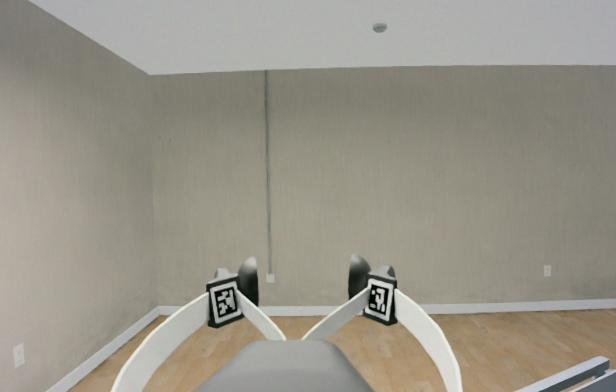

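{"method": "move", "body": {
  "blocking": false,
  "r2": {"base":{"strafe_m":-1.0},"joints":{"gripper_m":0.141,"wrist_roll_rad":1.57}}
}}

{"method": "wait", "body": {
  "seconds": 4
}}

{"method": "wait", "body": {
  "seconds": 2
}}

{"method": "move", "body": {
  "blocking": false,
  "r2": {"base":{"rotate_rad":0.4},"joints":{"wrist_pitch_rad":1.57}}
}}

{"method": "wait", "body": {
  "seconds": 1.5,
  "cameras": ["r2_head_camera","r2_head_left_camera","r2_wrist_camera","r1_head_left_camera","r1_head_camera"]
}}

Scene clock: 110.47 s.
earlier move: r1 done
move: r2 moving
r1.base_odometry: x=-1.979 y=+0.423 heading=-2.354
r1.turned_by_wheels: +0.000
r1.turned_by_imu: +0.000
r1.base_tilt: forward=-1.6 right=+1.3
r1.lidar_m: 0.25 0.25 0.27 0.25 0.38 3.28 3.22 3.43 0.55 1.48 2.46 0.51
r1.base_status: done
r1.joint_positions: lift_m=+0.124 arm_m=+0.000 wrist_yaw_rad=+3.196 wrist_pitch_rad=+0.002 wrist_roll_rad=+0.000 gripper_m=+0.056
r1.joint_status: not commanded
r1.measured_speeds: all 0
r1.motor_effort: lift_m=+20(20) arm_m=+5(5) wheel_0=+6(7) wheel_1=+14(14) wheel_2=-9(9)
r1.servo_current: wrist_yaw_rad=39(59) wrist_pitch_rad=46(46) wrist_roll_rad=52(59) gripper_m=46(52)
r1.contact_limits: translate_m 0.8
r1.hand_pose: x=-0.1219 y=+0.0715 z=+0.3019 quat_wxyz=(-0.027, -0.001, +0.000, +1.000) (m; r1's base frame)
r1.wrist_depth_mm: - 133 132 - - - - / - 116 133 - - - - / - 114 138 - - - - / - 134 184 - - - - / 205 - - - - - - / 218 1229 193 1160 187 1160 1098 / 218 750 759 798 788 768 750
r2.base_odometry: x=-2.655 y=+0.181 heading=+0.220
r2.turned_by_wheels: +0.000
r2.turned_by_imu: +0.001
r2.base_tilt: forward=-0.7 right=+0.1
r2.lidar_m: 3.88 2.37 1.71 1.61 1.71 2.03 1.75 1.38 2.72 3.09 0.74 0.78
r2.base_status: strafe_m moving
r2.joint_positions: lift_m=+1.100 arm_m=+0.000 wrist_yaw_rad=+0.003 wrist_pitch_rad=+0.001 wrist_roll_rad=+0.588 gripper_m=+0.075
r2.joint_status: wrist_roll_rad moving; gripper_m moving
r2.measured_speeds: translate_m=+0.001 strafe_m=-0.141 rotate_rad=-0.004 lift_m=+0.000 arm_m=+0.000 wrist_yaw_rad=+0.000 wrist_pitch_rad=+0.000 wrist_roll_rad=+1.820
r2.motor_effort: lift_m=+20(20) arm_m=-4(4) wheel_0=+11(11) wheel_1=-10(12) wheel_2=+0(6)
r2.servo_current: wrist_yaw_rad=39(59) wrist_pitch_rad=39(46) wrist_roll_rad=59(137) gripper_m=91(91)
r2.hand_pose: x=+0.4596 y=-0.0866 z=+1.2777 quat_wxyz=(+0.957, +0.290, +0.001, +0.001) (m; r2's base frame)
r2.wrist_depth_mm: - - - - - - - / - - - - - - - / - - - - - - - / - - - - - - - / - - - - - - - / - - 190 - 190 - 1921 / - - - - - 1921 1708
pictures: none

Scene clock: 114.47 s.
earlier move: r2 moving
r1.base_odometry: x=-1.979 y=+0.423 heading=-2.354
r1.turned_by_wheels: +0.000
r1.turned_by_imu: +0.000
r1.base_tilt: forward=-1.6 right=+1.3
r1.lidar_m: 0.26 0.25 0.27 0.25 0.38 3.26 3.23 3.43 0.54 1.45 2.47 0.48
r1.base_status: done
r1.joint_positions: lift_m=+0.124 arm_m=+0.000 wrist_yaw_rad=+3.196 wrist_pitch_rad=+0.002 wrist_roll_rad=+0.000 gripper_m=+0.056
r1.joint_status: not commanded
r1.measured_speeds: all 0
r1.motor_effort: lift_m=+19(20) arm_m=+5(5) wheel_0=+7(7) wheel_1=+14(14) wheel_2=-9(9)
r1.servo_current: wrist_yaw_rad=59(72) wrist_pitch_rad=33(52) wrist_roll_rad=39(72) gripper_m=46(52)
r1.contact_limits: translate_m 0.8
r1.hand_pose: x=-0.1219 y=+0.0715 z=+0.3019 quat_wxyz=(-0.027, -0.001, +0.000, +1.000) (m; r1's base frame)
r1.wrist_depth_mm: - 132 132 - - - - / - 116 133 - - - - / - 114 138 - - - - / - 134 185 - - - - / 205 - - - - - - / 219 1229 193 1205 187 1138 1118 / 218 759 750 788 778 759 759
r2.base_odometry: x=-2.445 y=-0.759 heading=+0.220
r2.turned_by_wheels: +0.000
r2.turned_by_imu: +0.001
r2.base_tilt: forward=-0.7 right=+0.0
r2.lidar_m: 0.45 0.45 2.71 2.58 2.68 1.64 1.15 2.03 2.26 2.16 2.26 3.05
r2.base_status: strafe_m moving
r2.joint_positions: lift_m=+1.100 arm_m=+0.000 wrist_yaw_rad=+0.003 wrist_pitch_rad=+0.001 wrist_roll_rad=+1.568 gripper_m=+0.141
r2.joint_status: all done
r2.measured_speeds: all 0
r2.motor_effort: lift_m=+20(20) arm_m=-4(5) wheel_0=+1(14) wheel_1=-1(12) wheel_2=+0(6)
r2.servo_current: wrist_yaw_rad=39(65) wrist_pitch_rad=39(52) wrist_roll_rad=46(137) gripper_m=52(124)
r2.hand_pose: x=+0.4596 y=-0.0866 z=+1.2777 quat_wxyz=(+0.708, +0.706, +0.001, +0.001) (m; r2's base frame)
r2.wrist_depth_mm: - - - - - - 1756 / - - - - - - 1756 / - - - - - - 1756 / - - - - - - 1808 / - - - - - - 1756 / - - - - - 413 492 / - - - - - 433 397
wait: 4.00 s; no rest
pictures: none

Scene clock: 114.63 s.
earlier move: r2 done
r1.base_odometry: x=-1.979 y=+0.423 heading=-2.354
r1.turned_by_wheels: +0.000
r1.turned_by_imu: +0.000
r1.base_tilt: forward=-1.6 right=+1.3
r1.lidar_m: 0.25 0.25 0.26 0.25 0.37 3.26 3.23 3.42 0.55 1.45 2.47 0.47
r1.base_status: done
r1.joint_positions: lift_m=+0.124 arm_m=+0.000 wrist_yaw_rad=+3.196 wrist_pitch_rad=+0.002 wrist_roll_rad=+0.000 gripper_m=+0.056
r1.joint_status: not commanded
r1.measured_speeds: all 0
r1.motor_effort: lift_m=+19(20) arm_m=+4(5) wheel_0=+6(7) wheel_1=+14(14) wheel_2=-9(9)
r1.servo_current: wrist_yaw_rad=46(72) wrist_pitch_rad=39(52) wrist_roll_rad=39(72) gripper_m=39(52)
r1.contact_limits: translate_m 0.8
r1.hand_pose: x=-0.1219 y=+0.0715 z=+0.3019 quat_wxyz=(-0.027, -0.001, +0.000, +1.000) (m; r1's base frame)
r1.wrist_depth_mm: - 133 132 - - - - / - 116 133 - - - - / - 114 138 - - - - / - 133 185 - - - - / 206 - - - - - - / 220 1205 194 1182 187 1138 1098 / 218 750 759 798 778 759 768
r2.base_odometry: x=-2.445 y=-0.759 heading=+0.220
r2.turned_by_wheels: +0.000
r2.turned_by_imu: +0.000
r2.base_tilt: forward=-0.7 right=+0.1
r2.lidar_m: 0.44 0.42 2.71 2.59 2.69 1.64 1.14 2.01 2.23 2.15 2.25 3.06
r2.base_status: done
r2.joint_positions: lift_m=+1.100 arm_m=+0.000 wrist_yaw_rad=+0.003 wrist_pitch_rad=+0.001 wrist_roll_rad=+1.568 gripper_m=+0.141
r2.joint_status: all done
r2.measured_speeds: all 0
r2.motor_effort: lift_m=+20(20) arm_m=-4(5) wheel_0=+4(14) wheel_1=-2(12) wheel_2=+0(6)
r2.servo_current: wrist_yaw_rad=46(65) wrist_pitch_rad=39(52) wrist_roll_rad=52(137) gripper_m=46(124)
r2.hand_pose: x=+0.4596 y=-0.0866 z=+1.2777 quat_wxyz=(+0.708, +0.706, +0.001, +0.001) (m; r2's base frame)
r2.wrist_depth_mm: - - - - - - 1756 / - - - - - - 1756 / - - - - - - 1756 / - - - - - - 1756 / - - - - - - 1756 / - - - - - 418 504 / - - - - - 433 397
wait: 0.17 of 2 s (r2 has come to rest)
pictures: none

Scene clock: 115.13 s.
move: r2 moving
r1: as last shown
r1.lidar_m: 0.25 0.25 0.25 0.25 0.38 3.28 3.24 3.41 0.55 1.47 2.45 0.48
r1.motor_effort: lift_m=+19(20) arm_m=+5(5) wheel_0=+7(7) wheel_1=+14(14) wheel_2=-9(9)
r1.servo_current: wrist_yaw_rad=78(78) wrist_pitch_rad=39(46) wrist_roll_rad=46(59) gripper_m=39(46)
r1.contact_limits: translate_m 0.8
r1.wrist_depth_mm: - 132 133 - - - - / - 116 132 - - - - / - 114 138 - - - - / - 134 184 - - - - / 205 - - - - - - / 220 1229 193 1182 187 1138 1098 / 217 759 750 798 778 759 759
r2.base_odometry: x=-2.445 y=-0.759 heading=+0.384
r2.turned_by_wheels: +0.163
r2.turned_by_imu: +0.159
r2.base_tilt: forward=-0.7 right=+0.1
r2.lidar_m: 0.45 0.44 2.62 2.57 2.43 1.18 1.16 2.11 2.19 2.15 2.39 0.51
r2.base_status: rotate_rad moving
r2.joint_positions: lift_m=+1.100 arm_m=+0.000 wrist_yaw_rad=+0.003 wrist_pitch_rad=+0.581 wrist_roll_rad=+1.568 gripper_m=+0.141
r2.joint_status: wrist_pitch_rad moving
r2.measured_speeds: translate_m=-0.001 strafe_m=-0.001 rotate_rad=+0.631 lift_m=+0.000 arm_m=+0.000 wrist_yaw_rad=+0.000 wrist_pitch_rad=+1.818 wrist_roll_rad=+0.000
r2.motor_effort: lift_m=+20(20) arm_m=-4(4) wheel_0=-5(9) wheel_1=-7(9) wheel_2=-10(10)
r2.servo_current: wrist_yaw_rad=52(59) wrist_pitch_rad=78(104) wrist_roll_rad=52(52) gripper_m=52(59)
r2.hand_pose: x=+0.4122 y=-0.0868 z=+1.1197 quat_wxyz=(+0.679, +0.676, +0.204, -0.201) (m; r2's base frame)
r2.wrist_depth_mm: - - - - 1661 1308 1078 / - - - - 1708 1308 1078 / - - - - 1708 1255 1078 / - - - - 591 - 627 / - - 640 492 539 - - / - - 439 452 525 186 - / - - 621 - 549 - -
pictures: none

Scene clock: 116.17 s.
earlier move: r2 done
r1.base_odometry: x=-1.979 y=+0.423 heading=-2.354
r1.turned_by_wheels: +0.000
r1.turned_by_imu: +0.000
r1.base_tilt: forward=-1.6 right=+1.3
r1.lidar_m: 0.25 0.25 0.25 0.25 0.38 3.27 3.23 3.44 0.54 1.47 2.48 0.46
r1.base_status: not commanded
r1.joint_positions: lift_m=+0.124 arm_m=+0.000 wrist_yaw_rad=+3.196 wrist_pitch_rad=+0.002 wrist_roll_rad=+0.000 gripper_m=+0.056
r1.joint_status: not commanded
r1.measured_speeds: all 0
r1.motor_effort: lift_m=+19(20) arm_m=+5(5) wheel_0=+6(7) wheel_1=+14(14) wheel_2=-9(9)
r1.servo_current: wrist_yaw_rad=52(78) wrist_pitch_rad=46(46) wrist_roll_rad=46(72) gripper_m=39(46)
r1.contact_limits: translate_m 0.8
r1.hand_pose: x=-0.1219 y=+0.0715 z=+0.3019 quat_wxyz=(-0.027, -0.001, +0.000, +1.000) (m; r1's base frame)
r1.wrist_depth_mm: - 133 132 - - - - / - 116 132 - - - - / - 114 138 - - - - / - 134 185 - - - - / 205 - - - - - - / 219 1205 194 1160 188 1138 1098 / 218 759 759 788 798 759 750
r2.base_odometry: x=-2.445 y=-0.759 heading=+0.619
r2.turned_by_wheels: +0.236
r2.turned_by_imu: +0.230
r2.base_tilt: forward=-0.7 right=+0.1
r2.lidar_m: 0.44 0.45 2.59 2.62 2.13 1.16 1.96 2.35 2.15 2.19 2.73 0.45
r2.base_status: done
r2.joint_positions: lift_m=+1.100 arm_m=+0.000 wrist_yaw_rad=+0.003 wrist_pitch_rad=+1.567 wrist_roll_rad=+1.568 gripper_m=+0.141
r2.joint_status: all done
r2.measured_speeds: all 0
r2.motor_effort: lift_m=+20(20) arm_m=-4(4) wheel_0=-4(10) wheel_1=-4(9) wheel_2=-5(10)
r2.servo_current: wrist_yaw_rad=46(65) wrist_pitch_rad=46(104) wrist_roll_rad=46(59) gripper_m=52(59)
r2.hand_pose: x=+0.1724 y=-0.0874 z=+0.9897 quat_wxyz=(+0.502, +0.500, +0.500, -0.498) (m; r2's base frame)
r2.wrist_depth_mm: 1205 1205 1205 1205 1205 1182 1182 / - 1182 1255 1205 1182 1182 1160 / - - 1205 1205 1182 1205 1205 / - - 1205 1229 1205 1182 1205 / - - 1229 1229 - 1205 366 / - 190 1205 1205 198 1205 1205 / - 1205 1229 - 1205 1229 1182
wait: 1.03 of 1.5 s (r2 has come to rest)
pictures: r1_head_camera, r1_head_left_camera, r2_head_camera, r2_head_left_camera, r2_wrist_camera
Images, in order (width x height): r1_head_camera 420x560, r1_head_left_camera 420x672, r2_head_camera 420x560, r2_head_left_camera 420x672, r2_wrist_camera 616x392.

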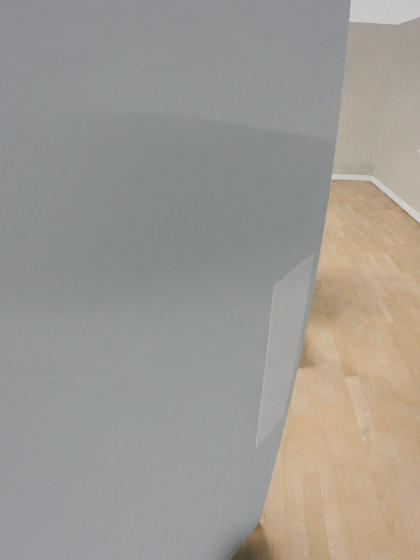

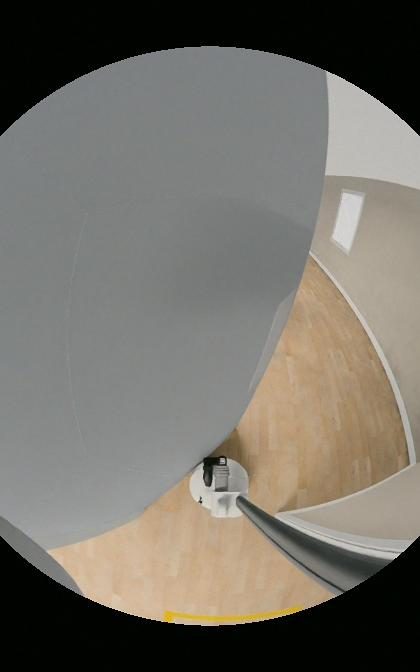

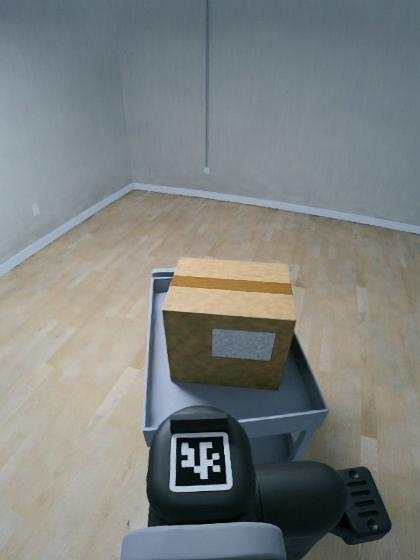

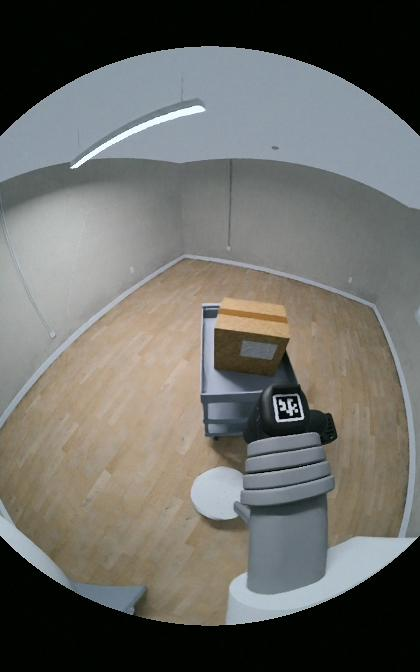

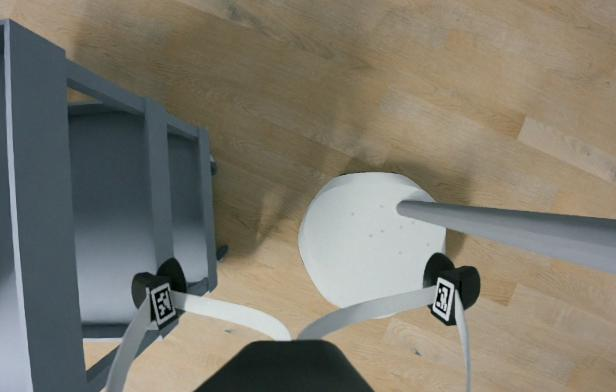

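{"method": "move", "body": {
  "blocking": false,
  "r1": {"base":{"translate_m":0.5},"pace":"slow","contact_limits":{"translate_m":0.8}},
  "r2": {"joints":{"arm_m":0.2,"lift_m":1.02}}
}}

{"method": "wait", "body": {
  "seconds": 2,
  "cameras": ["r2_head_camera","r2_wrist_camera"]
}}

{"method": "wait", "body": {
  "seconds": 5,
  "cameras": ["r1_head_left_camera","r1_head_camera"]
}}

Scene clock: 129.80 s.
move: r1 moving; r2 moving
r1.base_odometry: x=-1.988 y=+0.414 heading=-2.354
r1.turned_by_wheels: +0.001
r1.turned_by_imu: +0.001
r1.base_tilt: forward=-1.6 right=+1.3
r1.lidar_m: 0.25 0.25 - 0.25 0.35 3.29 3.24 0.63 0.56 1.52 2.46 1.52
r1.base_status: translate_m moving
r1.joint_positions: lift_m=+0.124 arm_m=+0.000 wrist_yaw_rad=+3.196 wrist_pitch_rad=+0.002 wrist_roll_rad=+0.000 gripper_m=+0.056
r1.joint_status: not commanded
r1.measured_speeds: translate_m=+0.048 strafe_m=+0.000 rotate_rad=-0.001 lift_m=+0.000 arm_m=+0.000 wrist_yaw_rad=+0.000 wrist_pitch_rad=+0.000 wrist_roll_rad=+0.000
r1.motor_effort: lift_m=+20(20) arm_m=+4(5) wheel_0=+6(10) wheel_1=+14(18) wheel_2=-13(14)
r1.servo_current: wrist_yaw_rad=46(59) wrist_pitch_rad=39(52) wrist_roll_rad=52(59) gripper_m=39(46)
r1.contact_limits: translate_m 0.8
r1.hand_pose: x=-0.1219 y=+0.0715 z=+0.3019 quat_wxyz=(-0.027, -0.001, +0.000, +1.000) (m; r1's base frame)
r1.wrist_depth_mm: - 133 133 - - - - / - 116 132 - - - - / - 114 138 - - - - / - 134 185 - - - - / 205 - - - - - - / 219 1229 193 1205 187 1138 1098 / 218 759 750 778 778 759 750
r2.base_odometry: x=-2.445 y=-0.759 heading=+0.619
r2.turned_by_wheels: +0.000
r2.turned_by_imu: +0.000
r2.base_tilt: forward=-0.7 right=+0.1
r2.lidar_m: 0.43 0.47 2.58 2.61 2.13 1.15 1.96 2.36 2.15 2.18 2.73 0.47
r2.base_status: not commanded
r2.joint_positions: lift_m=+1.062 arm_m=+0.051 wrist_yaw_rad=+0.003 wrist_pitch_rad=+1.567 wrist_roll_rad=+1.568 gripper_m=+0.141
r2.joint_status: lift_m moving; arm_m moving
r2.measured_speeds: translate_m=+0.000 strafe_m=+0.000 rotate_rad=+0.000 lift_m=-0.146 arm_m=+0.195 wrist_yaw_rad=+0.000 wrist_pitch_rad=+0.000 wrist_roll_rad=+0.000
r2.motor_effort: lift_m=+11(20) arm_m=+6(11) wheel_0=-4(4) wheel_1=-4(5) wheel_2=-5(5)
r2.servo_current: wrist_yaw_rad=46(52) wrist_pitch_rad=46(46) wrist_roll_rad=39(52) gripper_m=52(52)
r2.hand_pose: x=+0.2229 y=-0.0874 z=+0.9521 quat_wxyz=(+0.502, +0.500, +0.500, -0.498) (m; r2's base frame)
r2.wrist_depth_mm: 394 1160 1182 1160 1160 1182 1160 / - 1160 1182 1160 1160 1160 1182 / - - 1160 1182 1160 1182 1160 / - - 1182 1182 - 1160 1160 / - - 1182 1182 - 1182 1182 / - 190 1160 1182 198 1182 1160 / - 404 1182 - 1160 1182 1160
pictures: none

Scene clock: 131.00 s.
earlier move: r1 moving; r2 done
r1.base_odometry: x=-2.064 y=+0.337 heading=-2.354
r1.turned_by_wheels: +0.000
r1.turned_by_imu: +0.000
r1.base_tilt: forward=-1.6 right=+1.3
r1.lidar_m: 0.26 0.25 - 0.25 0.32 3.40 3.34 0.63 0.61 2.06 2.48 1.43
r1.base_status: translate_m moving
r1.joint_positions: lift_m=+0.124 arm_m=+0.000 wrist_yaw_rad=+3.196 wrist_pitch_rad=+0.002 wrist_roll_rad=+0.000 gripper_m=+0.056
r1.joint_status: not commanded
r1.measured_speeds: translate_m=+0.100 strafe_m=+0.001 rotate_rad=-0.001 lift_m=+0.000 arm_m=+0.000 wrist_yaw_rad=+0.000 wrist_pitch_rad=+0.000 wrist_roll_rad=+0.000
r1.motor_effort: lift_m=+20(20) arm_m=+4(5) wheel_0=+6(11) wheel_1=+12(18) wheel_2=-8(14)
r1.servo_current: wrist_yaw_rad=52(65) wrist_pitch_rad=46(52) wrist_roll_rad=52(72) gripper_m=33(46)
r1.contact_limits: translate_m 0.8
r1.hand_pose: x=-0.1219 y=+0.0715 z=+0.3019 quat_wxyz=(-0.027, -0.001, +0.000, +1.000) (m; r1's base frame)
r1.wrist_depth_mm: - 133 133 - - - - / - 116 133 - - - - / - 114 138 - - - - / - 134 185 - - - - / 205 - - - - - - / 220 1205 195 1182 187 1138 1098 / 218 759 750 798 778 741 759
r2.base_odometry: x=-2.445 y=-0.759 heading=+0.619
r2.turned_by_wheels: +0.000
r2.turned_by_imu: +0.000
r2.base_tilt: forward=-0.7 right=+0.1
r2.lidar_m: 0.43 0.45 2.59 2.62 2.13 1.08 1.98 2.33 2.16 2.18 2.72 0.47
r2.base_status: not commanded
r2.joint_positions: lift_m=+1.020 arm_m=+0.200 wrist_yaw_rad=+0.003 wrist_pitch_rad=+1.567 wrist_roll_rad=+1.568 gripper_m=+0.141
r2.joint_status: all done
r2.measured_speeds: all 0
r2.motor_effort: lift_m=+14(20) arm_m=+8(11) wheel_0=-4(4) wheel_1=-5(5) wheel_2=-5(5)
r2.servo_current: wrist_yaw_rad=52(59) wrist_pitch_rad=39(46) wrist_roll_rad=52(59) gripper_m=52(59)
r2.hand_pose: x=+0.3721 y=-0.0874 z=+0.9101 quat_wxyz=(+0.502, +0.500, +0.500, -0.498) (m; r2's base frame)
r2.wrist_depth_mm: - - 1118 1118 1118 1118 1098 / - - 597 1118 1118 1118 1098 / 319 - - 1118 1118 1118 1118 / 319 - - 1118 1138 1118 1118 / 325 - - 1118 1118 - 1118 / 334 189 191 1118 1118 204 1138 / 343 - - - 1138 1118 1118
wait: 1.20 of 2 s (r2 has come to rest)
pictures: r2_head_camera, r2_wrist_camera
Images, in order (width x height): r2_head_camera 420x560, r2_wrist_camera 616x392.

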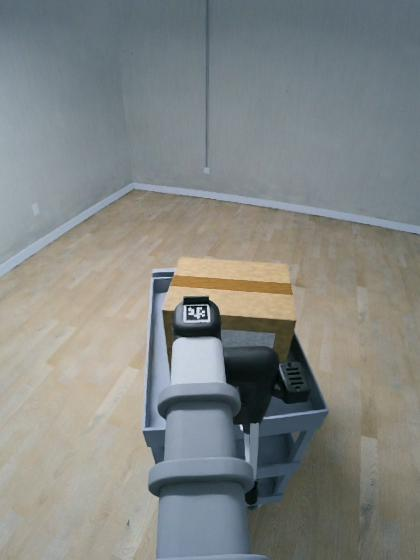

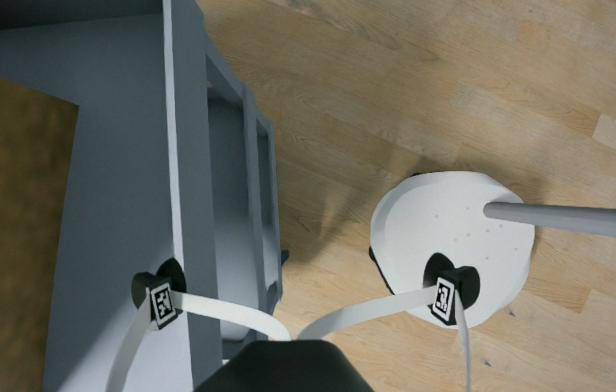

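Scene clock: 135.57 s.
earlier move: r1 done
r1.base_odometry: x=-2.332 y=+0.069 heading=-2.354
r1.turned_by_wheels: +0.000
r1.turned_by_imu: -0.001
r1.base_tilt: forward=-1.6 right=+1.3
r1.lidar_m: 0.95 3.22 2.67 0.25 0.25 0.50 3.77 0.91 1.19 2.37 2.50 0.96
r1.base_status: done
r1.joint_positions: lift_m=+0.124 arm_m=+0.000 wrist_yaw_rad=+3.196 wrist_pitch_rad=+0.002 wrist_roll_rad=+0.000 gripper_m=+0.056
r1.joint_status: not commanded
r1.measured_speeds: all 0
r1.motor_effort: lift_m=+19(20) arm_m=+4(5) wheel_0=+1(11) wheel_1=+8(18) wheel_2=-5(14)
r1.servo_current: wrist_yaw_rad=65(72) wrist_pitch_rad=46(52) wrist_roll_rad=46(72) gripper_m=39(52)
r1.contact_limits: translate_m 0.8
r1.hand_pose: x=-0.1219 y=+0.0715 z=+0.3019 quat_wxyz=(-0.027, -0.001, +0.000, +1.000) (m; r1's base frame)
r1.wrist_depth_mm: - 132 132 - - - - / - 116 132 - - - 424 / - 114 138 - - - 436 / - 134 185 - - - 442 / 204 1008 - - - - 442 / 213 1098 194 1182 187 1160 521 / 217 750 750 798 778 759 634
r2.base_odometry: x=-2.445 y=-0.759 heading=+0.619
r2.turned_by_wheels: +0.000
r2.turned_by_imu: +0.001
r2.base_tilt: forward=-0.7 right=+0.0
r2.lidar_m: 0.43 0.45 2.58 2.62 1.13 0.96 1.97 2.34 2.16 2.21 2.75 0.46
r2.base_status: not commanded
r2.joint_positions: lift_m=+1.020 arm_m=+0.200 wrist_yaw_rad=+0.003 wrist_pitch_rad=+1.567 wrist_roll_rad=+1.568 gripper_m=+0.141
r2.joint_status: all done
r2.measured_speeds: all 0
r2.motor_effort: lift_m=+14(20) arm_m=+7(11) wheel_0=-4(5) wheel_1=-4(5) wheel_2=-5(5)
r2.servo_current: wrist_yaw_rad=46(72) wrist_pitch_rad=46(52) wrist_roll_rad=52(59) gripper_m=52(65)
r2.hand_pose: x=+0.3721 y=-0.0874 z=+0.9101 quat_wxyz=(+0.502, +0.500, +0.500, -0.498) (m; r2's base frame)
r2.wrist_depth_mm: - - 1118 1138 1118 1098 1118 / - - 597 1118 1118 1118 1118 / 319 - - 1138 1098 1118 1118 / 320 - - 1118 1138 1098 1118 / 325 - - 1138 1138 - 1138 / 334 189 191 1138 1098 204 1118 / 345 - - - 1138 1138 1138
wait: 4.57 of 5 s (r1 has come to rest)
pictures: r1_head_camera, r1_head_left_camera
Images, in order (width x height): r1_head_camera 420x560, r1_head_left_camera 420x672.

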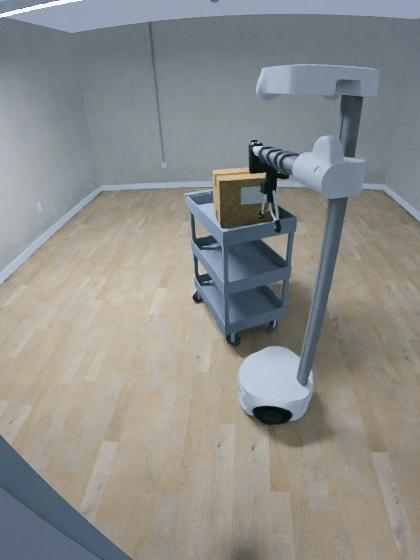

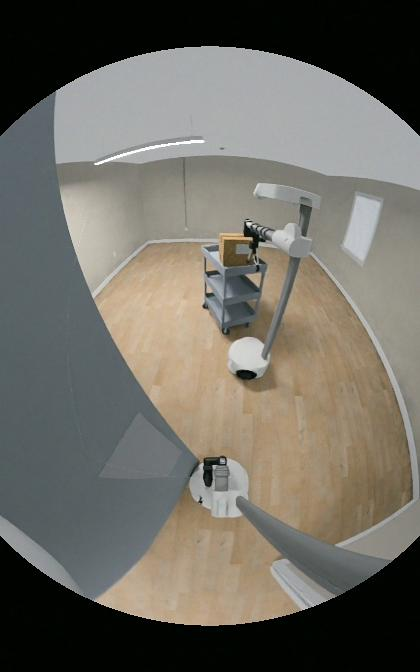

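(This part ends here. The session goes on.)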